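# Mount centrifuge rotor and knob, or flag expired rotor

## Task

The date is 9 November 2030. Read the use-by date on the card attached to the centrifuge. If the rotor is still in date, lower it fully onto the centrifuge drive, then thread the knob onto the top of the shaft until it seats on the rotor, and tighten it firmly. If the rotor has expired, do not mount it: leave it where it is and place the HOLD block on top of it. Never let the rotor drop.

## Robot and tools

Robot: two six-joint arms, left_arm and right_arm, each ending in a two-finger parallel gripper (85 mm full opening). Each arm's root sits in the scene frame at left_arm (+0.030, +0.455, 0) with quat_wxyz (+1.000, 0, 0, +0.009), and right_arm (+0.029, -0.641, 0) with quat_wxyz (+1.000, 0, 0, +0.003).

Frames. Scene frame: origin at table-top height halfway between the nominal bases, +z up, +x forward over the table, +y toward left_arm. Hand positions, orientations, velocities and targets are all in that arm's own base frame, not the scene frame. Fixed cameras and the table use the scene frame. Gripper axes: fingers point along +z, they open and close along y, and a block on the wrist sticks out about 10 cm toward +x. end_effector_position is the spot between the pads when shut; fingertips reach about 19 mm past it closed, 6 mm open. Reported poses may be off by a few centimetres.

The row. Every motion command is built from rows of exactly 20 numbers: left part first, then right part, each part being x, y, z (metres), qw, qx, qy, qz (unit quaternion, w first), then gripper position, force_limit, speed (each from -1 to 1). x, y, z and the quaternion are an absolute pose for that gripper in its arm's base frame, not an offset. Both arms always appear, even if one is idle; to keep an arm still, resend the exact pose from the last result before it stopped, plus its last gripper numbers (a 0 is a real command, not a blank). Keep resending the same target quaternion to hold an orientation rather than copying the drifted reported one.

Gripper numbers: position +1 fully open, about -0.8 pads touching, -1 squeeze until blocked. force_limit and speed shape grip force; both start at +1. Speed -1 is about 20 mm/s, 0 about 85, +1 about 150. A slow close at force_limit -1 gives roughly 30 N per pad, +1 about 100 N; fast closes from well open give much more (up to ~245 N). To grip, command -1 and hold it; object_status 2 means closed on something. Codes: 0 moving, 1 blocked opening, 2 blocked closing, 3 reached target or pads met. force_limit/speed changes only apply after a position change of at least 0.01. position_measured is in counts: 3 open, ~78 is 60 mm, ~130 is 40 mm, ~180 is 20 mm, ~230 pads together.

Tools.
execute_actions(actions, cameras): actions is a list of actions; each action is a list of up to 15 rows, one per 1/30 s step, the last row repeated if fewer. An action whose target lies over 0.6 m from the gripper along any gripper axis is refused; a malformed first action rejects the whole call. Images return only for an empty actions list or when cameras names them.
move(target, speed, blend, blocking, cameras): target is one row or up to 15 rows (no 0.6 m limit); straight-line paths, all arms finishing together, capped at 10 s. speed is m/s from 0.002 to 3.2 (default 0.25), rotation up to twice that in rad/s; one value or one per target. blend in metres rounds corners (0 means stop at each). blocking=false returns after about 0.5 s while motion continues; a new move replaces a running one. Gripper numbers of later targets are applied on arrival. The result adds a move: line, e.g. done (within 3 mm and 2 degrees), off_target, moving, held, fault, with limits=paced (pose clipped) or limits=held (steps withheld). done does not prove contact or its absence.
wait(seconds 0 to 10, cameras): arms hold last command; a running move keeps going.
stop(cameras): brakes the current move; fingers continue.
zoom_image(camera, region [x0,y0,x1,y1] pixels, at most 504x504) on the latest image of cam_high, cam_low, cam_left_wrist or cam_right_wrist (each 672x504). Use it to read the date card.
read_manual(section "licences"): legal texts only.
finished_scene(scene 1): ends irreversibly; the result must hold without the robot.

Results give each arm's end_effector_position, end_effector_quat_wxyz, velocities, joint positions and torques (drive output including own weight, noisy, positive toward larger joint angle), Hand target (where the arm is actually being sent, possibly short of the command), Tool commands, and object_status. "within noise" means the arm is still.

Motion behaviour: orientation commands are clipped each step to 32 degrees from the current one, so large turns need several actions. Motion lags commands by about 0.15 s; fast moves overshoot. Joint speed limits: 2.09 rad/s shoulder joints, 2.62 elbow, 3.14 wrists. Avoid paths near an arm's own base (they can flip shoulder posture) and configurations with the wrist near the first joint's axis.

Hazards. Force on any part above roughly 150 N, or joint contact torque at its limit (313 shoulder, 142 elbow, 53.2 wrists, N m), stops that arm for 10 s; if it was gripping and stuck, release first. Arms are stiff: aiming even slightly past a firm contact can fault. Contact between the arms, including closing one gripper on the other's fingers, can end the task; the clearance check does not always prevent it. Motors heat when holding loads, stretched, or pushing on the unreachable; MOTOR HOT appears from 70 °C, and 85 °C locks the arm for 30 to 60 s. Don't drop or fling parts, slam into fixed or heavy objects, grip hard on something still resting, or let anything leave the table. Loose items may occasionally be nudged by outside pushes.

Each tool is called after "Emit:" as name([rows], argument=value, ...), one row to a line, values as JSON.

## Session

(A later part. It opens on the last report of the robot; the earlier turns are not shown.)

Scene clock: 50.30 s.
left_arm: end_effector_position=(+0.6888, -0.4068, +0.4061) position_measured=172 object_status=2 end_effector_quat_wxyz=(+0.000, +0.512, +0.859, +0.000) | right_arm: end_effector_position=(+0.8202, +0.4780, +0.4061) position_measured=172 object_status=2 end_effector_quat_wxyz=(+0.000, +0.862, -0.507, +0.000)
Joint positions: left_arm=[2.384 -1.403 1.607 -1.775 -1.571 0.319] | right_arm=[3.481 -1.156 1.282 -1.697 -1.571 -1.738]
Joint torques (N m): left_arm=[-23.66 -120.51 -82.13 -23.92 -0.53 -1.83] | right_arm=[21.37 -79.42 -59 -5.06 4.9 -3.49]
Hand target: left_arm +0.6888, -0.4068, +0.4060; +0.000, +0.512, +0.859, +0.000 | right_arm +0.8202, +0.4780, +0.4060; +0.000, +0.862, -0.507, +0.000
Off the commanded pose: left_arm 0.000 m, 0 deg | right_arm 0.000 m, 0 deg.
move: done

Emit:
move(target=[0.6888,-0.4068,0.396,0,0.5123,0.8588,0,-1,0.2,-1,0.8202,0.4780,0.396,0,0.8619,-0.5071,0,-1,0.2,-1], speed=0.02)

Emit:
move(target=[0.6888,-0.4068,0.388,0,0.5123,0.8588,0,-1,0.2,-1,0.8202,0.4780,0.388,0,0.8619,-0.5071,0,-1,0.2,-1], speed=0.02)

Emit:
move(target=[0.6888,-0.4068,0.381,0,0.5123,0.8588,0,-1,0.2,-1,0.8202,0.4780,0.381,0,0.8619,-0.5071,0,-1,0.2,-1], speed=0.02)

Emit:
move(target=[0.6888,-0.4068,0.375,0,0.5123,0.8588,0,-1,0.2,-1,0.8202,0.4780,0.375,0,0.8619,-0.5071,0,-1,0.2,-1], speed=0.02, cameras=["all"])

Emit:
zoom_image(camera="cam_low", region=[310, 120, 450, 250])

Scene clock: 51.30 s.
left_arm: end_effector_position=(+0.6888, -0.4068, +0.3961) position_measured=172 object_status=2 end_effector_quat_wxyz=(+0.000, +0.512, +0.859, +0.000) | right_arm: end_effector_position=(+0.8202, +0.4780, +0.3961) position_measured=172 object_status=2 end_effector_quat_wxyz=(+0.000, +0.862, -0.507, +0.000)
Joint positions: left_arm=[2.384 -1.399 1.62 -1.792 -1.571 0.319] | right_arm=[3.481 -1.153 1.296 -1.714 -1.571 -1.738]
Joint torques (N m): left_arm=[-22.01 -120.43 -81.18 -23.97 -0.17 -1.79] | right_arm=[26.72 -76.94 -59.48 -5.01 5.12 -2.88]
Hand target: left_arm +0.6888, -0.4068, +0.3960; +0.000, +0.512, +0.859, +0.000 | right_arm +0.8202, +0.4780, +0.3960; +0.000, +0.862, -0.507, +0.000
Off the commanded pose: left_arm 0.000 m, 0 deg | right_arm 0.000 m, 0 deg.
move: done

Scene clock: 52.07 s.
left_arm: end_effector_position=(+0.6888, -0.4068, +0.3881) position_measured=172 object_status=2 end_effector_quat_wxyz=(+0.000, +0.512, +0.859, +0.000) | right_arm: end_effector_position=(+0.8202, +0.4780, +0.3881) position_measured=172 object_status=2 end_effector_quat_wxyz=(+0.000, +0.862, -0.507, +0.000)
Joint positions: left_arm=[2.384 -1.396 1.631 -1.806 -1.571 0.319] | right_arm=[3.481 -1.151 1.307 -1.727 -1.571 -1.738]
Joint torques (N m): left_arm=[-21.6 -118.69 -81.34 -24.34 -0.49 -1.74] | right_arm=[27.67 -77.64 -57.2 -4.74 4.86 -2.95]
Hand target: left_arm +0.6888, -0.4068, +0.3880; +0.000, +0.512, +0.859, +0.000 | right_arm +0.8202, +0.4780, +0.3880; +0.000, +0.862, -0.507, +0.000
Off the commanded pose: left_arm 0.000 m, 0 deg | right_arm 0.000 m, 0 deg.
move: done

Scene clock: 52.80 s.
left_arm: end_effector_position=(+0.6888, -0.4068, +0.3811) position_measured=172 object_status=2 end_effector_quat_wxyz=(+0.000, +0.512, +0.859, +0.000) | right_arm: end_effector_position=(+0.8202, +0.4780, +0.3811) position_measured=172 object_status=2 end_effector_quat_wxyz=(+0.000, +0.862, -0.507, +0.000)
Joint positions: left_arm=[2.384 -1.394 1.641 -1.818 -1.571 0.319] | right_arm=[3.481 -1.149 1.317 -1.739 -1.571 -1.738]
Joint torques (N m): left_arm=[-19.8 -118.89 -81.15 -24 -0.57 -1.52] | right_arm=[27.65 -76.94 -60.22 -5.94 4.95 -2.81]
Hand target: left_arm +0.6888, -0.4068, +0.3810; +0.000, +0.512, +0.859, +0.000 | right_arm +0.8202, +0.4780, +0.3810; +0.000, +0.862, -0.507, +0.000
Off the commanded pose: left_arm 0.000 m, 0 deg | right_arm 0.000 m, 0 deg.
move: done

Scene clock: 53.53 s.
left_arm: end_effector_position=(+0.6888, -0.4068, +0.3751) position_measured=172 object_status=2 end_effector_quat_wxyz=(+0.000, +0.512, +0.859, +0.000) | right_arm: end_effector_position=(+0.8202, +0.4780, +0.3751) position_measured=172 object_status=2 end_effector_quat_wxyz=(+0.000, +0.862, -0.507, +0.000)
Joint positions: left_arm=[2.384 -1.391 1.649 -1.828 -1.571 0.319] | right_arm=[3.481 -1.148 1.325 -1.749 -1.571 -1.738]
Joint torques (N m): left_arm=[-19.1 -118.57 -80.22 -23.98 -0.61 -1.37] | right_arm=[25.89 -79.49 -60.42 -5.59 5.18 -2.76]
Hand target: left_arm +0.6888, -0.4068, +0.3750; +0.000, +0.512, +0.859, +0.000 | right_arm +0.8202, +0.4780, +0.3750; +0.000, +0.862, -0.507, +0.000
Off the commanded pose: left_arm 0.000 m, 0 deg | right_arm 0.000 m, 0 deg.
move: done
camera_calibration:
cam_left_wrist: T_world_to_cam=[[0.878029, 0.478234, -0.0189089, -0.391149], [0.455293, -0.822426, 0.341062, -0.75942], [0.147556, -0.308071, -0.939851, 0.251197], [0, 0, 0, 1]] pos_world=[0.652133, -0.36012, 0.487701]
cam_right_wrist: T_world_to_cam=[[-0.880216, -0.474571, 0.00125525, 0.958241], [-0.447365, 0.830633, 0.33153, -0.132967], [-0.158377, 0.291257, -0.943444, 0.470918], [0, 0, 0, 1]] pos_world=[0.858558, 0.428042, 0.487164]

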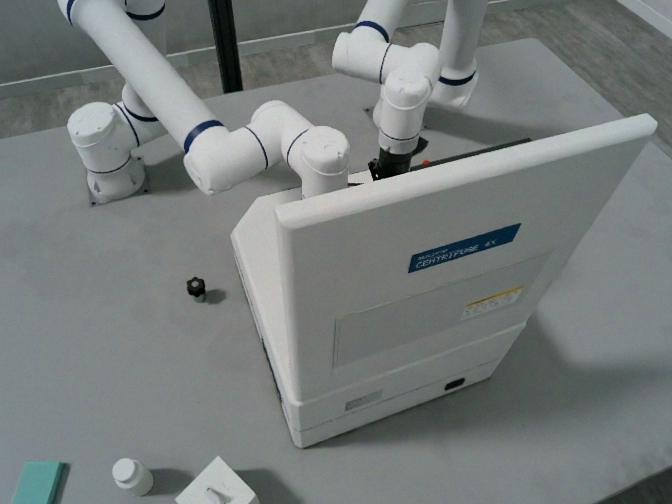

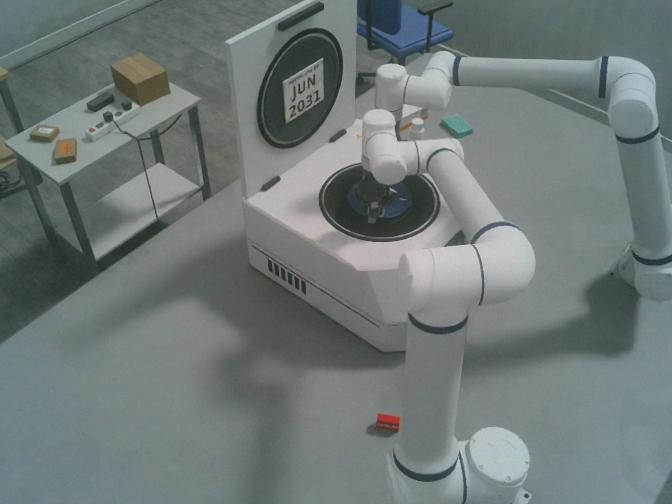

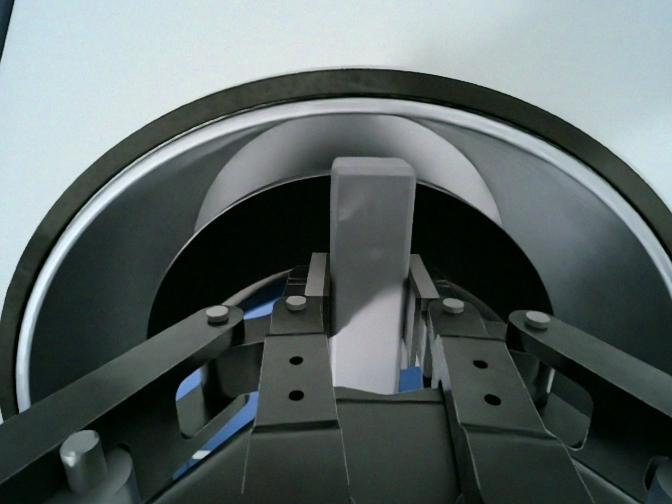

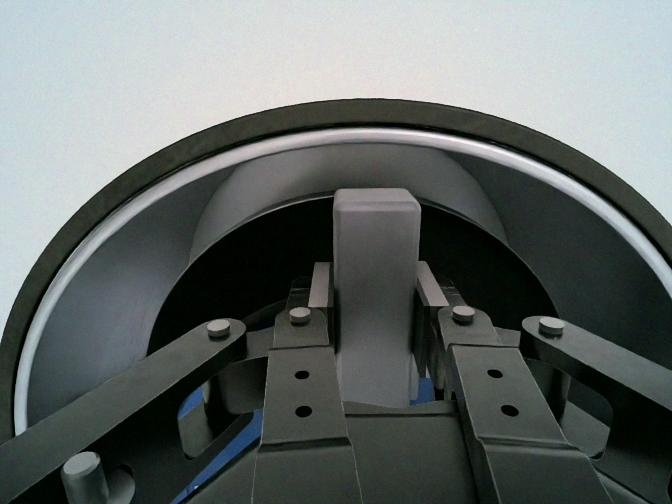

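Scaled by 3.600.

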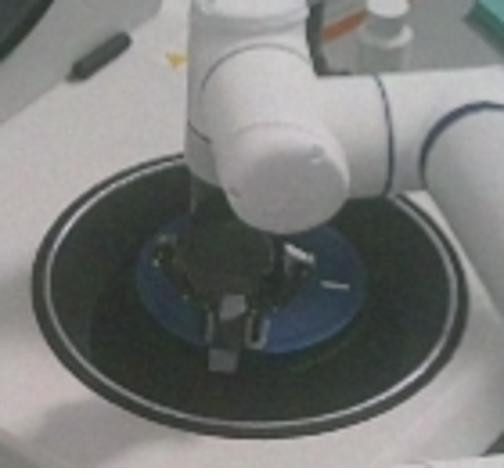

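Emit:
move(target=[0.6888,-0.4068,0.369,0,0.5123,0.8588,0,-1,0.2,-1,0.8202,0.4780,0.369,0,0.8619,-0.5071,0,-1,0.2,-1], speed=0.02)

Emit:
move(target=[0.6888,-0.4068,0.364,0,0.5123,0.8588,0,-1,0.2,-1,0.8202,0.4780,0.364,0,0.8619,-0.5071,0,-1,0.2,-1], speed=0.02)

Emit:
move(target=[0.6888,-0.4068,0.360,0,0.5123,0.8588,0,-1,0.2,-1,0.8202,0.4780,0.360,0,0.8619,-0.5071,0,-1,0.2,-1], speed=0.015)

Emit:
move(target=[0.6888,-0.4068,0.356,0,0.5123,0.8588,0,-1,0.2,-1,0.8202,0.4780,0.356,0,0.8619,-0.5071,0,-1,0.2,-1], speed=0.015)

Scene clock: 55.43 s.
left_arm: end_effector_position=(+0.6888, -0.4068, +0.3691) position_measured=172 object_status=2 end_effector_quat_wxyz=(+0.000, +0.512, +0.859, +0.000) | right_arm: end_effector_position=(+0.8202, +0.4780, +0.3691) position_measured=172 object_status=2 end_effector_quat_wxyz=(+0.000, +0.862, -0.507, +0.000)
Joint positions: left_arm=[2.384 -1.389 1.656 -1.838 -1.571 0.319] | right_arm=[3.481 -1.146 1.333 -1.758 -1.571 -1.738]
Joint torques (N m): left_arm=[-14.48 -117.38 -79.69 -24.38 -0.55 -1.04] | right_arm=[28.38 -78.3 -58.08 -5.76 5.22 -2.29]
Hand target: left_arm +0.6888, -0.4068, +0.3690; +0.000, +0.512, +0.859, +0.000 | right_arm +0.8202, +0.4780, +0.3690; +0.000, +0.862, -0.507, +0.000
Off the commanded pose: left_arm 0.000 m, 0 deg | right_arm 0.000 m, 0 deg.
move: done

Scene clock: 56.13 s.
left_arm: end_effector_position=(+0.6888, -0.4068, +0.3641) position_measured=172 object_status=2 end_effector_quat_wxyz=(+0.000, +0.512, +0.859, +0.000) | right_arm: end_effector_position=(+0.8202, +0.4780, +0.3641) position_measured=172 object_status=2 end_effector_quat_wxyz=(+0.000, +0.862, -0.507, +0.000)
Joint positions: left_arm=[2.384 -1.387 1.663 -1.847 -1.571 0.319] | right_arm=[3.481 -1.144 1.34 -1.767 -1.571 -1.738]
Joint torques (N m): left_arm=[-13.67 -116.51 -78.69 -24.91 -0.66 -0.95] | right_arm=[29.74 -77.57 -60.02 -5.63 5.43 -2.21]
Hand target: left_arm +0.6888, -0.4068, +0.3640; +0.000, +0.512, +0.859, +0.000 | right_arm +0.8202, +0.4780, +0.3640; +0.000, +0.862, -0.507, +0.000
Off the commanded pose: left_arm 0.000 m, 0 deg | right_arm 0.000 m, 0 deg.
move: done

Scene clock: 56.83 s.
left_arm: end_effector_position=(+0.6888, -0.4068, +0.3601) position_measured=172 object_status=2 end_effector_quat_wxyz=(+0.000, +0.512, +0.859, +0.000) | right_arm: end_effector_position=(+0.8202, +0.4780, +0.3601) position_measured=172 object_status=2 end_effector_quat_wxyz=(+0.000, +0.862, -0.507, +0.000)
Joint positions: left_arm=[2.384 -1.385 1.668 -1.854 -1.571 0.319] | right_arm=[3.481 -1.143 1.345 -1.773 -1.571 -1.738]
Joint torques (N m): left_arm=[-12.12 -116.15 -79.66 -24.53 -0.49 -0.83] | right_arm=[30.83 -77.04 -59.65 -5.4 5.35 -1.88]
Hand target: left_arm +0.6888, -0.4068, +0.3600; +0.000, +0.512, +0.859, +0.000 | right_arm +0.8202, +0.4780, +0.3600; +0.000, +0.862, -0.507, +0.000
Off the commanded pose: left_arm 0.000 m, 0 deg | right_arm 0.000 m, 0 deg.
move: done

Scene clock: 57.53 s.
left_arm: end_effector_position=(+0.6888, -0.4068, +0.3561) position_measured=172 object_status=2 end_effector_quat_wxyz=(+0.000, +0.512, +0.859, +0.000) | right_arm: end_effector_position=(+0.8202, +0.4780, +0.3561) position_measured=172 object_status=2 end_effector_quat_wxyz=(+0.000, +0.862, -0.507, +0.000)
Joint positions: left_arm=[2.384 -1.383 1.673 -1.861 -1.571 0.319] | right_arm=[3.481 -1.141 1.35 -1.78 -1.571 -1.738]
Joint torques (N m): left_arm=[-12.52 -116.66 -79.24 -24.43 -0.53 -0.86] | right_arm=[31.58 -80.64 -58.77 -4.97 5.01 -1.91]
Hand target: left_arm +0.6888, -0.4068, +0.3560; +0.000, +0.512, +0.859, +0.000 | right_arm +0.8202, +0.4780, +0.3560; +0.000, +0.862, -0.507, +0.000
Off the commanded pose: left_arm 0.000 m, 0 deg | right_arm 0.000 m, 0 deg.
move: done

Emit:
move(target=[0.6888,-0.4068,0.353,0,0.5123,0.8588,0,-1,0.2,-1,0.8202,0.4780,0.353,0,0.8619,-0.5071,0,-1,0.2,-1], speed=0.01)

Emit:
move(target=[0.6888,-0.4068,0.350,0,0.5123,0.8588,0,-1,0.2,-1,0.8202,0.4780,0.350,0,0.8619,-0.5071,0,-1,0.2,-1], speed=0.01)

Emit:
move(target=[0.6888,-0.4068,0.347,0,0.5123,0.8588,0,-1,0.2,-1,0.8202,0.4780,0.347,0,0.8619,-0.5071,0,-1,0.2,-1], speed=0.01)

Emit:
move(target=[0.6888,-0.4068,0.3445,0,0.5123,0.8588,0,-1,0.2,-1,0.8202,0.4780,0.3445,0,0.8619,-0.5071,0,-1,0.2,-1], speed=0.01, cameras=["cam_low"])

Emit:
zoom_image(camera="cam_low", region=[310, 120, 450, 250])

Scene clock: 58.50 s.
left_arm: end_effector_position=(+0.6888, -0.4068, +0.3531) position_measured=172 object_status=2 end_effector_quat_wxyz=(+0.000, +0.512, +0.859, +0.000) | right_arm: end_effector_position=(+0.8202, +0.4780, +0.3531) position_measured=172 object_status=2 end_effector_quat_wxyz=(+0.000, +0.862, -0.507, +0.000)
Joint positions: left_arm=[2.384 -1.381 1.677 -1.866 -1.571 0.319] | right_arm=[3.481 -1.14 1.354 -1.785 -1.571 -1.738]
Joint torques (N m): left_arm=[-10.2 -118.19 -79.18 -25.01 -0.64 -0.7] | right_arm=[31.11 -76.65 -58.61 -5.4 4.96 -1.28]
Hand target: left_arm +0.6888, -0.4068, +0.3530; +0.000, +0.512, +0.859, +0.000 | right_arm +0.8202, +0.4780, +0.3530; +0.000, +0.862, -0.507, +0.000
Off the commanded pose: left_arm 0.000 m, 0 deg | right_arm 0.000 m, 0 deg.
move: done

Scene clock: 59.20 s.
left_arm: end_effector_position=(+0.6888, -0.4068, +0.3501) position_measured=172 object_status=2 end_effector_quat_wxyz=(+0.000, +0.512, +0.859, +0.000) | right_arm: end_effector_position=(+0.8202, +0.4780, +0.3501) position_measured=172 object_status=2 end_effector_quat_wxyz=(+0.000, +0.862, -0.507, +0.000)
Joint positions: left_arm=[2.384 -1.38 1.681 -1.871 -1.571 0.319] | right_arm=[3.481 -1.139 1.358 -1.789 -1.571 -1.738]
Joint torques (N m): left_arm=[-9.5 -116.01 -79.47 -24.46 -0.4 -0.63] | right_arm=[33.67 -79.71 -58.83 -5.65 4.56 -1.46]
Hand target: left_arm +0.6888, -0.4068, +0.3500; +0.000, +0.512, +0.859, +0.000 | right_arm +0.8202, +0.4780, +0.3500; +0.000, +0.862, -0.507, +0.000
Off the commanded pose: left_arm 0.000 m, 0 deg | right_arm 0.000 m, 0 deg.
move: done

Scene clock: 59.90 s.
left_arm: end_effector_position=(+0.6888, -0.4068, +0.3471) position_measured=172 object_status=2 end_effector_quat_wxyz=(+0.000, +0.512, +0.859, +0.000) | right_arm: end_effector_position=(+0.8202, +0.4780, +0.3471) position_measured=172 object_status=2 end_effector_quat_wxyz=(+0.000, +0.862, -0.507, +0.000)
Joint positions: left_arm=[2.384 -1.379 1.684 -1.877 -1.571 0.319] | right_arm=[3.481 -1.138 1.362 -1.794 -1.571 -1.738]
Joint torques (N m): left_arm=[-7.86 -118.14 -79.48 -24.7 -0.24 -0.58] | right_arm=[30.67 -77.53 -58.62 -5.51 4.93 -1.34]
Hand target: left_arm +0.6888, -0.4068, +0.3470; +0.000, +0.512, +0.859, +0.000 | right_arm +0.8202, +0.4780, +0.3470; +0.000, +0.862, -0.507, +0.000
Off the commanded pose: left_arm 0.000 m, 0 deg | right_arm 0.000 m, 0 deg.
move: done

Scene clock: 60.60 s.
left_arm: end_effector_position=(+0.6888, -0.4068, +0.3446) position_measured=172 object_status=2 end_effector_quat_wxyz=(+0.000, +0.512, +0.859, +0.000) | right_arm: end_effector_position=(+0.8202, +0.4780, +0.3446) position_measured=172 object_status=2 end_effector_quat_wxyz=(+0.000, +0.862, -0.507, +0.000)
Joint positions: left_arm=[2.384 -1.377 1.687 -1.881 -1.571 0.319] | right_arm=[3.481 -1.137 1.365 -1.798 -1.571 -1.738]
Joint torques (N m): left_arm=[-5.48 -117.41 -78.93 -24.59 -0.49 -0.54] | right_arm=[32.42 -78.51 -56.83 -5.87 4.33 -0.89]
Hand target: left_arm +0.6888, -0.4068, +0.3445; +0.000, +0.512, +0.859, +0.000 | right_arm +0.8202, +0.4780, +0.3445; +0.000, +0.862, -0.507, +0.000
Off the commanded pose: left_arm 0.000 m, 0 deg | right_arm 0.000 m, 0 deg.
move: done
Images, in order (width x height): cam_low 672x504.

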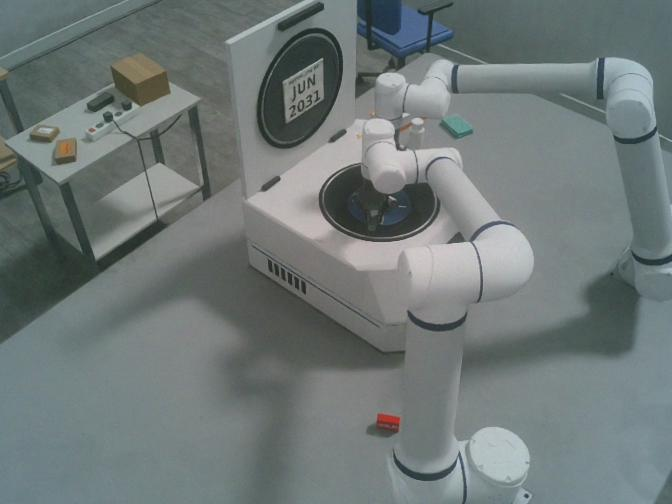

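Scaled by 3.600.

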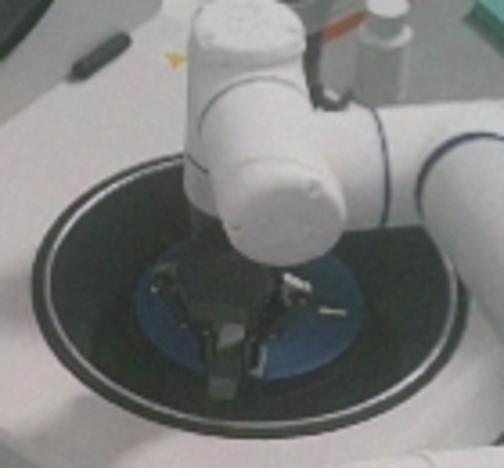

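Emit:
move(target=[0.6888,-0.4068,0.3415,0,0.5123,0.8588,0,-1,0.2,-1,0.8202,0.4780,0.3415,0,0.8619,-0.5071,0,-1,0.2,-1], speed=0.01)

Emit:
move(target=[0.6888,-0.4068,0.3385,0,0.5123,0.8588,0,-1,0.2,-1,0.8202,0.4780,0.3385,0,0.8619,-0.5071,0,-1,0.2,-1], speed=0.01)

Emit:
move(target=[0.6888,-0.4068,0.3355,0,0.5123,0.8588,0,-1,0.2,-1,0.8202,0.4780,0.3355,0,0.8619,-0.5071,0,-1,0.2,-1], speed=0.01)

Emit:
move(target=[0.6888,-0.4068,0.3325,0,0.5123,0.8588,0,-1,0.2,-1,0.8202,0.4780,0.3325,0,0.8619,-0.5071,0,-1,0.2,-1], speed=0.01, cameras=["cam_low","cam_left_wrist","cam_right_wrist"])

Emit:
zoom_image(camera="cam_low", region=[310, 120, 450, 250])

Scene clock: 61.63 s.
left_arm: end_effector_position=(+0.6888, -0.4068, +0.3418) position_measured=172 object_status=2 end_effector_quat_wxyz=(+0.000, +0.512, +0.859, +0.000) | right_arm: end_effector_position=(+0.8202, +0.4780, +0.3418) position_measured=172 object_status=2 end_effector_quat_wxyz=(+0.000, +0.862, -0.507, +0.000)
Joint positions: left_arm=[2.384 -1.376 1.691 -1.886 -1.571 0.319] | right_arm=[3.481 -1.136 1.369 -1.803 -1.571 -1.738]
Joint torques (N m): left_arm=[-5.55 -80.75 -66.86 -26.63 -0.61 -0.22] | right_arm=[32.4 -61.35 -44.78 -5.13 4.2 -1.09]
Hand target: left_arm +0.6888, -0.4068, +0.3415; +0.000, +0.512, +0.859, +0.000 | right_arm +0.8202, +0.4780, +0.3415; +0.000, +0.862, -0.507, +0.000
Off the commanded pose: left_arm 0.000 m, 0 deg | right_arm 0.000 m, 0 deg.
move: done

Scene clock: 62.33 s.
left_arm: end_effector_position=(+0.6881, -0.4061, +0.3410) position_measured=172 object_status=2 end_effector_quat_wxyz=(+0.000, +0.512, +0.859, +0.000) | right_arm: end_effector_position=(+0.8202, +0.4782, +0.3391) position_measured=172 object_status=2 end_effector_quat_wxyz=(+0.000, +0.862, -0.507, +0.000)
Joint positions: left_arm=[2.384 -1.377 1.693 -1.886 -1.571 0.319] | right_arm=[3.481 -1.135 1.372 -1.808 -1.571 -1.738]
Joint torques (N m): left_arm=[0.09 -107.76 -51.63 -5.7 -0.05 0.7] | right_arm=[2.61 8.98 13.23 0.8 0.94 -1.24]
Hand target: left_arm +0.6881, -0.4061, +0.3410; +0.000, +0.512, +0.859, +0.000 | right_arm +0.8202, +0.4780, +0.3386; +0.000, +0.862, -0.507, +0.000
Tool commands: left_gripper/position=-1.0 left_gripper/force_limit=+0.2 left_gripper/speed=-1.0 right_gripper/position=-1.0 right_gripper/force_limit=+0.2 right_gripper/speed=-1.0
Off the commanded pose: left_arm 0.003 m, 0 deg | right_arm 0.001 m, 0 deg.
FORCE FAULT: contact force on the left arm reached its limit, and that arm stopped. The contact can be on any part of that arm, not only on its tool. That arm's remaining commands of this call were not run. That arm is still stopped at the end of this call. That arm stays stopped for about 10 more seconds. Until then a move that you send moves the other arm only, and its call returns only when the move has ended. Once the stop has ended, the next robot result says so. If the stop ends while you think or write, that arm runs what you send next. While its stop runs, that arm takes no new command, but its gripper still runs the gripper command that each later call begins with. Until it ends, the stop uses up actions while you think or wait. An arm that is not stopped still takes commands.
move: fault (left_arm)

not run: an earlier result of this reply reported a stop or a fault. Calls in your next reply go to the robot.

not run: an earlier result of this reply reported a stop or a fault. Calls in your next reply go to the robot.

Scaled by 3.600.
This view is cut from an older image: the scene may have changed since it was taken.

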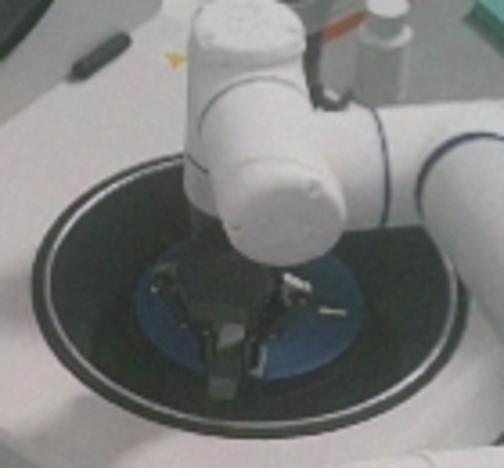

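Emit:
wait(seconds=0.1, cameras=["all"])

Emit:
zoom_image(camera="cam_low", region=[310, 120, 450, 250])

Scene clock: 62.60 s.
left_arm: end_effector_position=(+0.6881, -0.4061, +0.3410) position_measured=172 object_status=2 end_effector_quat_wxyz=(+0.000, +0.512, +0.859, +0.000) | right_arm: end_effector_position=(+0.8202, +0.4781, +0.3387) position_measured=172 object_status=2 end_effector_quat_wxyz=(+0.000, +0.862, -0.507, +0.000)
Joint positions: left_arm=[2.384 -1.377 1.693 -1.886 -1.571 0.319] | right_arm=[3.481 -1.135 1.372 -1.808 -1.571 -1.738]
Joint torques (N m): left_arm=[-1.1 -106.7 -51.58 -5.67 -0.14 0.63] | right_arm=[-9.16 12.49 18.27 2.31 -0.6 -0.76]
Hand target: left_arm +0.6881, -0.4061, +0.3410; +0.000, +0.512, +0.859, +0.000 | right_arm +0.8202, +0.4780, +0.3386; +0.000, +0.862, -0.507, +0.000
Tool commands: left_gripper/position=-1.0 left_gripper/force_limit=+0.2 left_gripper/speed=-1.0 right_gripper/position=-1.0 right_gripper/force_limit=+0.2 right_gripper/speed=-1.0
Off the commanded pose: left_arm 0.003 m, 0 deg | right_arm 0.000 m, 0 deg.
FORCE FAULT, CONTINUED: the left arm was still stopped when this call began, by the force fault that an earlier result reported. Since the last result the stop counts as 1 of the actions that you can send in this scene. That arm is still stopped at the end of this call. That arm stays stopped for about 9 more seconds. If the stop ends while you think or write, that arm runs what you send next. While its stop runs, that arm takes no new command, but its gripper still runs the gripper command that each later call begins with.
wait: 0.10 s; at rest from the start
camera_calibration:
cam_left_wrist: T_world_to_cam=[[0.878002, 0.478267, -0.0193192, -0.391335], [0.455574, -0.822596, 0.340276, -0.746942], [0.146851, -0.307565, -0.940127, 0.220283], [0, 0, 0, 1]] pos_world=[0.651531, -0.359518, 0.4537]
cam_right_wrist: T_world_to_cam=[[-0.880151, -0.474692, 0.000970956, 0.958372], [-0.447564, 0.83053, 0.331522, -0.120808], [-0.158177, 0.291355, -0.943447, 0.436319], [0, 0, 0, 1]] pos_world=[0.858459, 0.428143, 0.450764]

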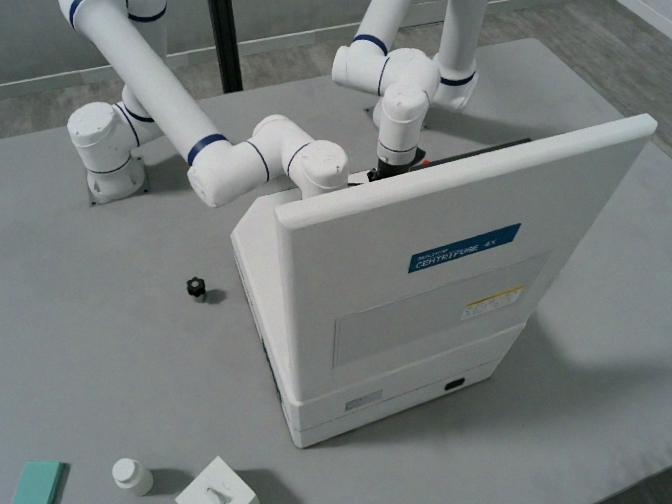

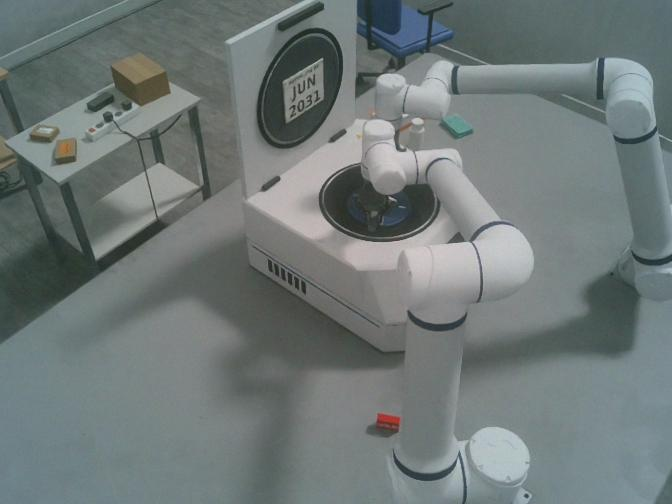

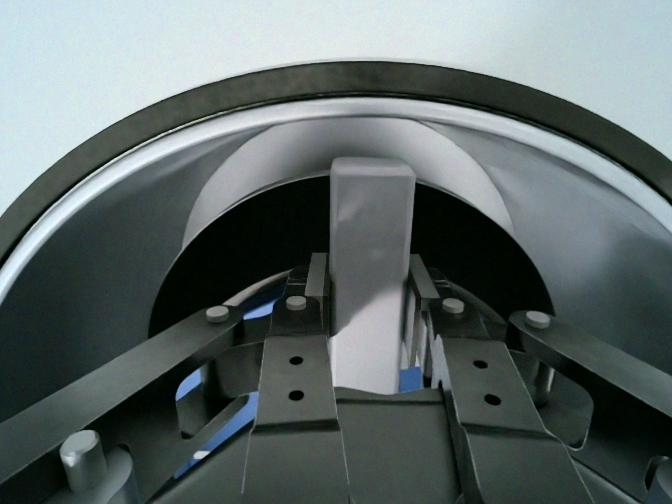

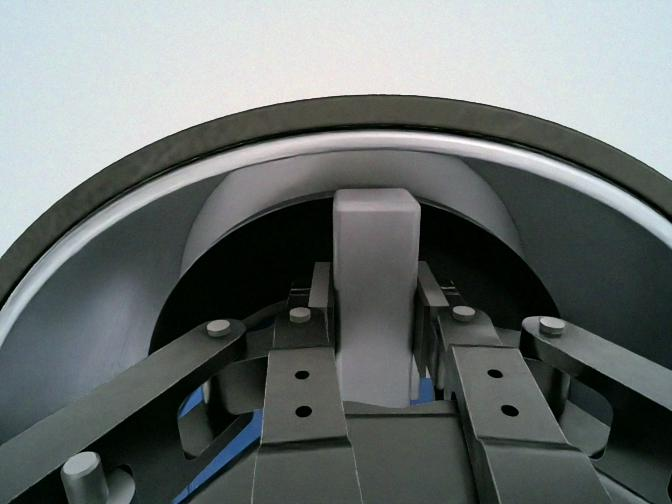

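Scaled by 3.600.

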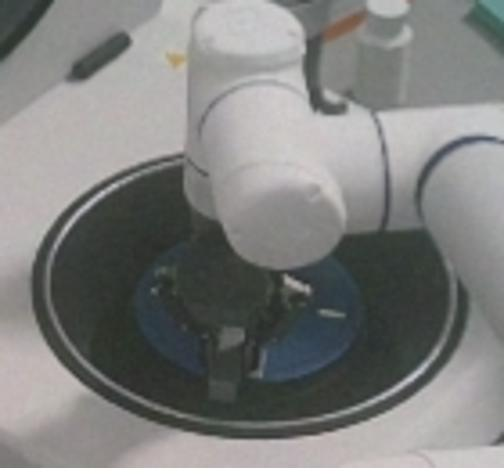

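Emit:
move(target=[0.6881,-0.4061,0.3410,0,0.5123,0.8588,0,0.3,0.2,-0.6,0.8202,0.4780,0.3405,0,0.8619,-0.5071,0,-1,0.2,-1], speed=0.01)

Scene clock: 63.80 s.
left_arm: end_effector_position=(+0.6881, -0.4061, +0.3410) position_measured=91 object_status=0 end_effector_quat_wxyz=(+0.000, +0.512, +0.859, +0.000) | right_arm: end_effector_position=(+0.8202, +0.4780, +0.3404) position_measured=172 object_status=2 end_effector_quat_wxyz=(+0.000, +0.862, -0.507, +0.000)
Joint positions: left_arm=[2.384 -1.377 1.693 -1.886 -1.571 0.319] | right_arm=[3.481 -1.136 1.37 -1.805 -1.571 -1.738]
Joint torques (N m): left_arm=[0.82 -106.67 -51.36 -5.71 0.05 0.7] | right_arm=[-9.76 -42.43 -25.51 2.6 0.12 -0.65]
Hand target: left_arm +0.6881, -0.4061, +0.3410; +0.000, +0.512, +0.859, +0.000 | right_arm +0.8202, +0.4780, +0.3405; +0.000, +0.862, -0.507, +0.000
Tool commands: left_gripper/position=+0.301961 left_gripper/force_limit=+0.2 left_gripper/speed=-0.6 right_gripper/position=-1.0 right_gripper/force_limit=+0.2 right_gripper/speed=-1.0
Off the commanded pose: right_arm 0.000 m, 0 deg.
FORCE FAULT, CONTINUED: the left arm was still stopped when this call began, by the force fault that an earlier result reported. That arm ran no command of this call; its gripper ran only the gripper command that the call began with. That arm is still stopped at the end of this call. That arm stays stopped for about 8 more seconds. If the stop ends while you think or write, that arm runs what you send next. While its stop runs, that arm takes no new command, but its gripper still runs the gripper command that each later call begins with.
move: done (right_arm), not run (left_arm; its earlier fault stop)

Emit:
wait(seconds=8.5)

Scene clock: 72.40 s.
left_arm: end_effector_position=(+0.6881, -0.4061, +0.3410) position_measured=91 object_status=3 end_effector_quat_wxyz=(+0.000, +0.512, +0.859, +0.000) | right_arm: end_effector_position=(+0.8202, +0.4780, +0.3405) position_measured=172 object_status=2 end_effector_quat_wxyz=(+0.000, +0.862, -0.507, +0.000)
Joint positions: left_arm=[2.384 -1.377 1.693 -1.886 -1.571 0.319] | right_arm=[3.481 -1.136 1.37 -1.805 -1.571 -1.738]
Joint torques (N m): left_arm=[0.3 -107.6 -51.88 -5.54 0.22 0.69] | right_arm=[-10.44 -48.08 -28.67 0.69 -3.41 1.13]
Hand target: left_arm +0.6881, -0.4061, +0.3410; +0.000, +0.512, +0.859, +0.000 | right_arm +0.8202, +0.4780, +0.3405; +0.000, +0.862, -0.507, +0.000
Tool commands: left_gripper/position=+0.301961 left_gripper/force_limit=+0.2 left_gripper/speed=-0.6 right_gripper/position=-1.0 right_gripper/force_limit=+0.2 right_gripper/speed=-1.0
Off the commanded pose: right_arm 0.000 m, 0 deg.
FORCE FAULT, CONTINUED: the left arm's stop, for the force fault that an earlier result reported, is over. The rest of the stop counts as 17 of the actions that you can send in this scene. That arm's target is now where it stood when the stop ended, not its last command. That arm accepts commands again.
wait: 8.50 s; at rest by 0.07 s

Emit:
move([
  [0.6881,-0.4061,0.42,0,0.5123,0.8588,0,0.3,0.2,-0.6,0.8202,0.4780,0.3405,0,0.8619,-0.5071,0,-1,0.2,-1],
  [0.69,-0.40,0.52,0,0.5123,0.8588,0,0.3,0.2,-0.6,0.8202,0.4780,0.3405,0,0.8619,-0.5071,0,-1,0.2,-1],
], speed=[0.06,0.2], blend=[0.02,0], cameras=["cam_low","cam_left_wrist","cam_right_wrist"])

Emit:
zoom_image(camera="cam_left_wrist", region=[180, 130, 500, 400])

Emit:
zoom_image(camera="cam_low", region=[310, 120, 450, 250])

Scene clock: 75.00 s.
left_arm: end_effector_position=(+0.6900, -0.4000, +0.5199) position_measured=91 object_status=3 end_effector_quat_wxyz=(+0.000, +0.512, +0.859, +0.000) | right_arm: end_effector_position=(+0.8202, +0.4780, +0.3405) position_measured=172 object_status=2 end_effector_quat_wxyz=(+0.000, +0.862, -0.507, +0.000)
Joint positions: left_arm=[2.392 -1.426 1.433 -1.578 -1.571 0.326] | right_arm=[3.481 -1.136 1.37 -1.805 -1.571 -1.738]
Joint torques (N m): left_arm=[14.9 -83.26 -64.04 -1.39 -1.28 3.29] | right_arm=[-10.86 -45.97 -29.13 0.53 -3.36 1.62]
Hand target: left_arm +0.6900, -0.4000, +0.5200; +0.000, +0.512, +0.859, +0.000 | right_arm +0.8202, +0.4780, +0.3405; +0.000, +0.862, -0.507, +0.000
Off the commanded pose: left_arm 0.000 m, 0 deg | right_arm 0.000 m, 0 deg.
move: done
camera_calibration:
cam_left_wrist: T_world_to_cam=[[0.878016, 0.478261, -0.0188266, -0.39275], [0.455287, -0.822412, 0.341104, -0.803778], [0.147654, -0.308066, -0.939837, 0.389134], [0, 0, 0, 1]] pos_world=[0.653334, -0.35332, 0.632501]
cam_right_wrist: T_world_to_cam=[[-0.880195, -0.47461, 0.00123982, 0.958203], [-0.447407, 0.830611, 0.33153, -0.121496], [-0.158377, 0.291256, -0.943444, 0.438259], [0, 0, 0, 1]] pos_world=[0.858458, 0.428043, 0.452564]
Images, in order (width x height): cam_low 672x504, cam_left_wrist 672x504, cam_right_wrist 672x504.

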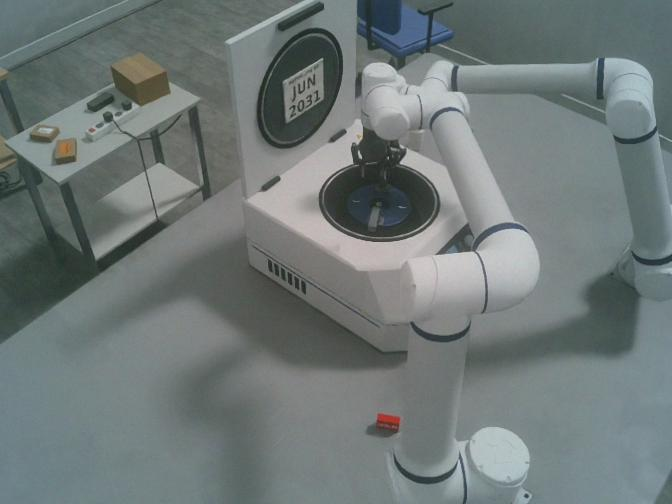

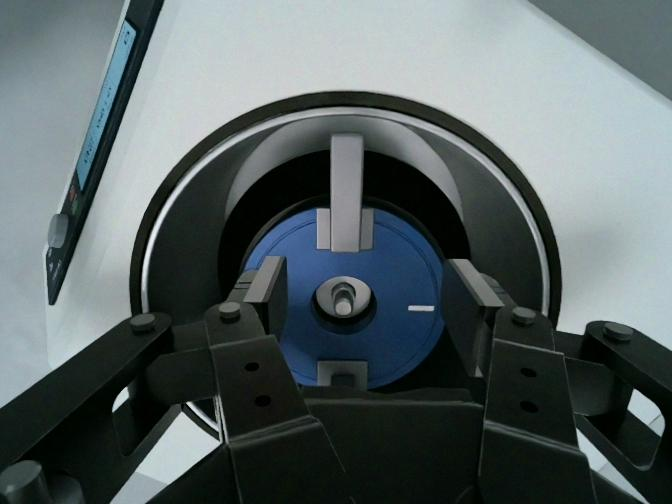

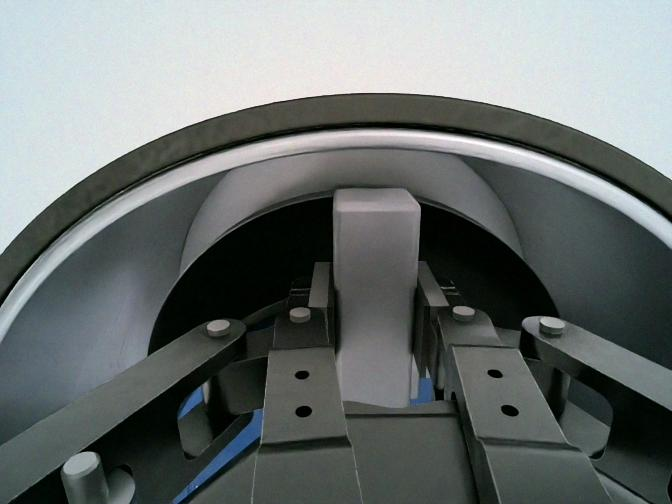

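Scaled by 1.575.

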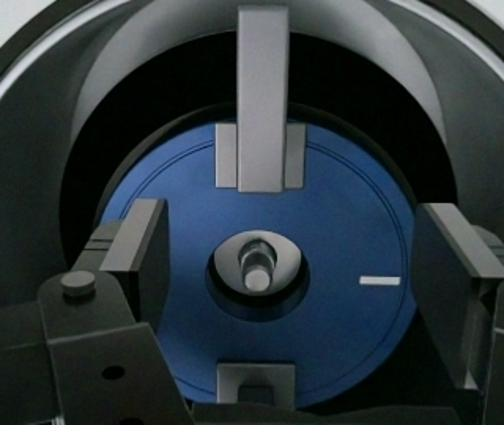

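Scaled by 3.600.

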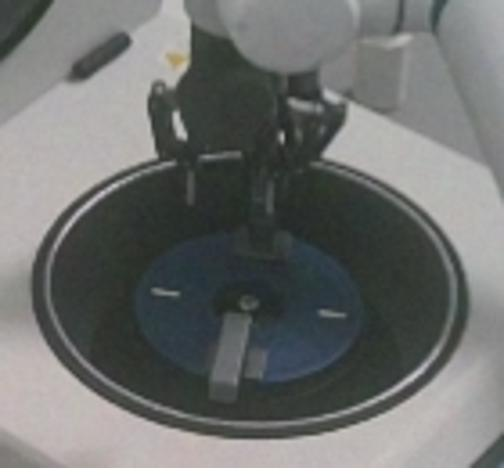

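Emit:
zoom_image(camera="cam_left_wrist", region=[300, 265, 390, 345])

Emit:
zoom_image(camera="cam_low", region=[355, 180, 410, 230])

Scaled by 5.600.

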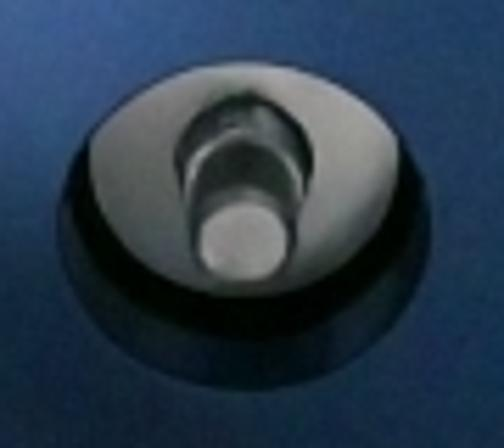

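Scaled by 9.164.

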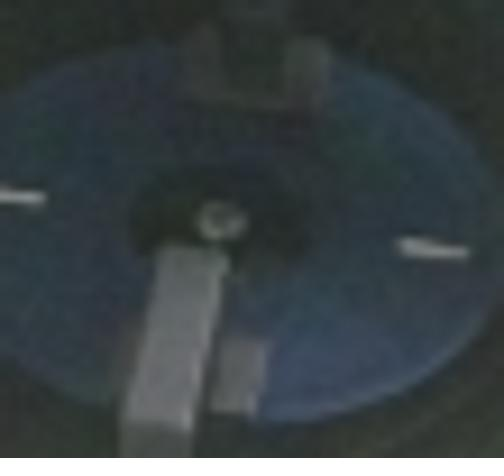

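Emit:
move([
  [0.58,-0.49,0.52,0.3007,0.0086,0.9537,-0.0027,0.3,0.2,-0.6,0.8202,0.4780,0.3405,0,0.8619,-0.5071,0,-1,0.2,-1],
  [0.600,-0.506,0.365,0.3007,0.0086,0.9537,-0.0027,0.3,0.2,-0.6,0.8202,0.4780,0.3405,0,0.8619,-0.5071,0,-1,0.2,-1],
], speed=[0.25,0.12], blend=[0.02,0], cameras=["cam_low","cam_left_wrist"])

Emit:
zoom_image(camera="cam_left_wrist", region=[230, 130, 450, 330])

Scene clock: 80.73 s.
left_arm: end_effector_position=(+0.6000, -0.5060, +0.3651) position_measured=91 object_status=3 end_effector_quat_wxyz=(+0.301, +0.009, +0.954, -0.003) | right_arm: end_effector_position=(+0.8202, +0.4780, +0.3405) position_measured=172 object_status=2 end_effector_quat_wxyz=(+0.000, +0.862, -0.507, +0.000)
Joint positions: left_arm=[2.022 -1.539 1.994 -2.332 -1.034 -1.017] | right_arm=[3.481 -1.136 1.37 -1.805 -1.571 -1.738]
Joint torques (N m): left_arm=[15 -58.1 -39.79 -10.53 -0.41 3.17] | right_arm=[-11.27 -46.75 -29.33 0.65 -3.54 2.54]
Hand target: left_arm +0.6000, -0.5060, +0.3650; +0.301, +0.009, +0.954, -0.003 | right_arm +0.8202, +0.4780, +0.3405; +0.000, +0.862, -0.507, +0.000
Off the commanded pose: left_arm 0.000 m, 0 deg | right_arm 0.000 m, 0 deg.
move: done
camera_calibration:
cam_left_wrist: T_world_to_cam=[[0.0258231, 0.999512, -0.0175963, 0.508633], [0.57445, -0.000431075, 0.818539, -0.627119], [0.818132, -0.0312454, -0.574181, -0.171454], [0, 0, 0, 1]] pos_world=[0.487386, -0.514012, 0.423826]
Images, in order (width x height): cam_low 672x504, cam_left_wrist 672x504.

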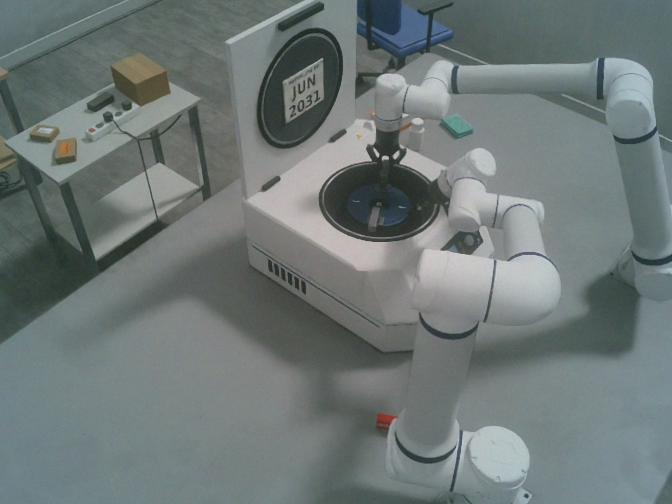

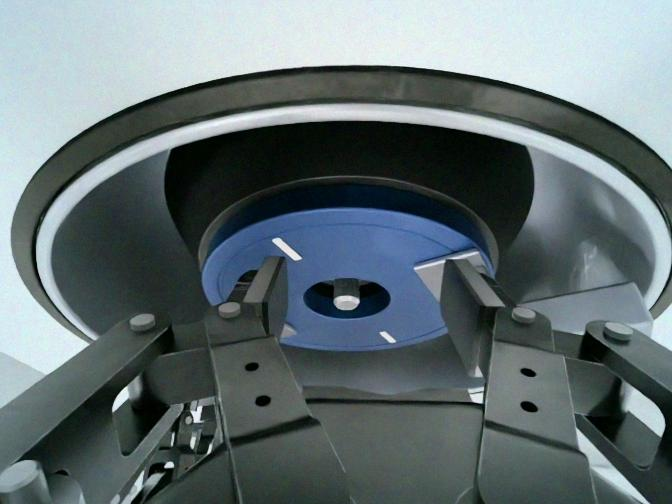

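Scaled by 2.291.

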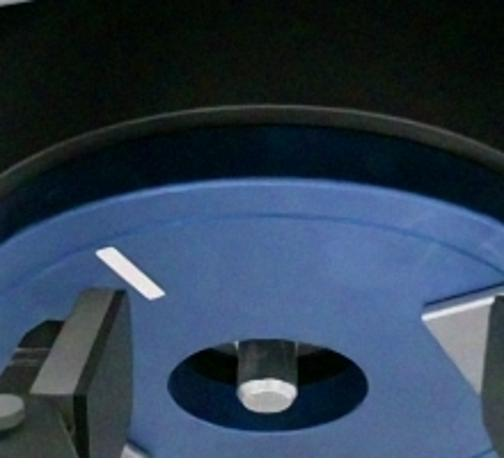

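Emit:
move(target=[0.661,-0.507,0.405,0.1908,0.0088,0.9816,-0.0017,0.3,0.2,-0.6,0.8202,0.4780,0.3405,0,0.8619,-0.5071,0,-1,0.2,-1], speed=0.12, cameras=["cam_left_wrist"])

Emit:
zoom_image(camera="cam_left_wrist", region=[280, 210, 410, 310])

Scene clock: 83.57 s.
left_arm: end_effector_position=(+0.6609, -0.5070, +0.4050) position_measured=91 object_status=3 end_effector_quat_wxyz=(+0.191, +0.009, +0.982, -0.002) | right_arm: end_effector_position=(+0.8202, +0.4780, +0.3405) position_measured=172 object_status=2 end_effector_quat_wxyz=(+0.000, +0.862, -0.507, +0.000)
Joint positions: left_arm=[2.167 -1.457 1.756 -2.099 -1.259 -0.921] | right_arm=[3.481 -1.136 1.37 -1.805 -1.571 -1.738]
Joint torques (N m): left_arm=[14.85 -75.87 -62.6 -1.84 -0.94 3.04] | right_arm=[-11.47 -46.54 -29.29 0.95 -3.48 2.66]
Hand target: left_arm +0.6610, -0.5070, +0.4050; +0.191, +0.009, +0.982, -0.002 | right_arm +0.8202, +0.4780, +0.3405; +0.000, +0.862, -0.507, +0.000
Off the commanded pose: left_arm 0.000 m, 0 deg | right_arm 0.000 m, 0 deg.
move: done
camera_calibration:
cam_left_wrist: T_world_to_cam=[[0.0216013, 0.999587, -0.0189354, 0.512128], [0.743697, -0.00340772, 0.668508, -0.747349], [0.668168, -0.0285228, -0.743464, -0.0294757], [0, 0, 0, 1]] pos_world=[0.564433, -0.515304, 0.487392]
Images, in order (width x height): cam_left_wrist 672x504.

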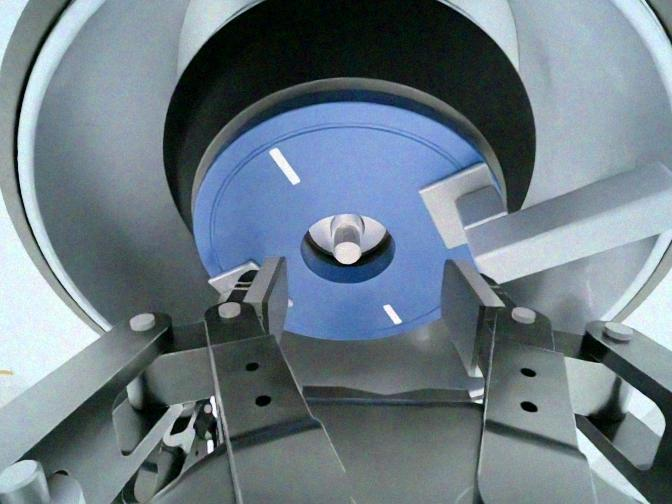

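Scaled by 3.877.

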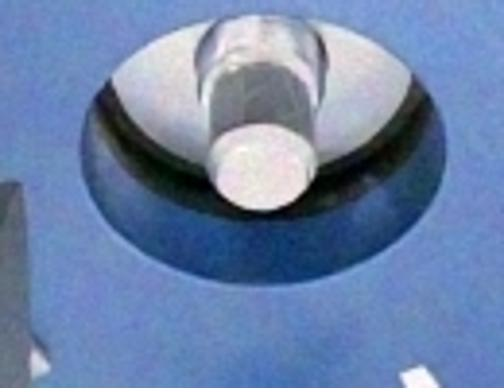

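Emit:
move(target=[0.661,-0.507,0.405,0.1908,0.0088,0.9816,-0.0017,0.3,0.2,-0.6,0.8222,0.4791,0.3405,0,0.8663,-0.4995,0,-1,0.2,-1], speed=0.02, cameras=["cam_left_wrist"])

Emit:
zoom_image(camera="cam_left_wrist", region=[250, 140, 430, 320])

Scene clock: 86.20 s.
left_arm: end_effector_position=(+0.6610, -0.5070, +0.4050) position_measured=91 object_status=3 end_effector_quat_wxyz=(+0.191, +0.009, +0.982, -0.002) | right_arm: end_effector_position=(+0.8222, +0.4791, +0.3405) position_measured=172 object_status=2 end_effector_quat_wxyz=(+0.000, +0.866, -0.500, +0.000)
Joint positions: left_arm=[2.167 -1.457 1.756 -2.099 -1.26 -0.921] | right_arm=[3.482 -1.132 1.365 -1.803 -1.571 -1.755]
Joint torques (N m): left_arm=[15.56 -74.03 -62.26 -1.94 -1.1 3.38] | right_arm=[-1.69 -23.79 -29.83 2.03 -3.76 -2.8]
Hand target: left_arm +0.6610, -0.5070, +0.4050; +0.191, +0.009, +0.982, -0.002 | right_arm +0.8222, +0.4791, +0.3405; +0.000, +0.866, -0.500, +0.000
Off the commanded pose: left_arm 0.000 m, 0 deg | right_arm 0.000 m, 0 deg.
move: done
camera_calibration:
cam_left_wrist: T_world_to_cam=[[0.0215972, 0.999587, -0.0189374, 0.512133], [0.743837, -0.00340936, 0.668353, -0.747419], [0.668012, -0.0285209, -0.743603, -0.0292447], [0, 0, 0, 1]] pos_world=[0.564433, -0.515304, 0.487492]
Images, in order (width x height): cam_left_wrist 672x504.

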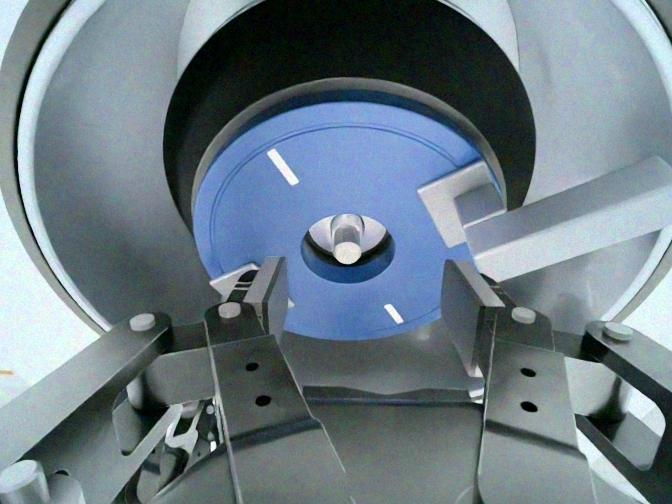

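Scaled by 2.800.

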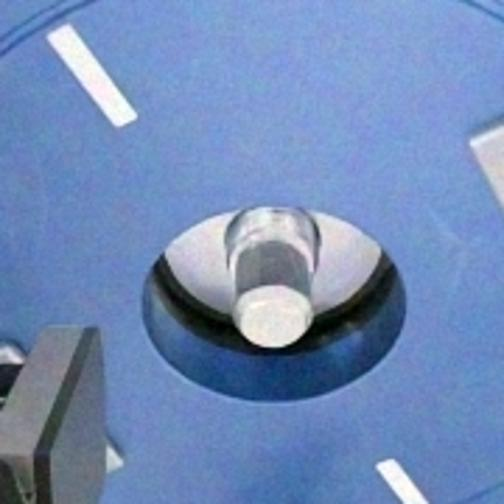

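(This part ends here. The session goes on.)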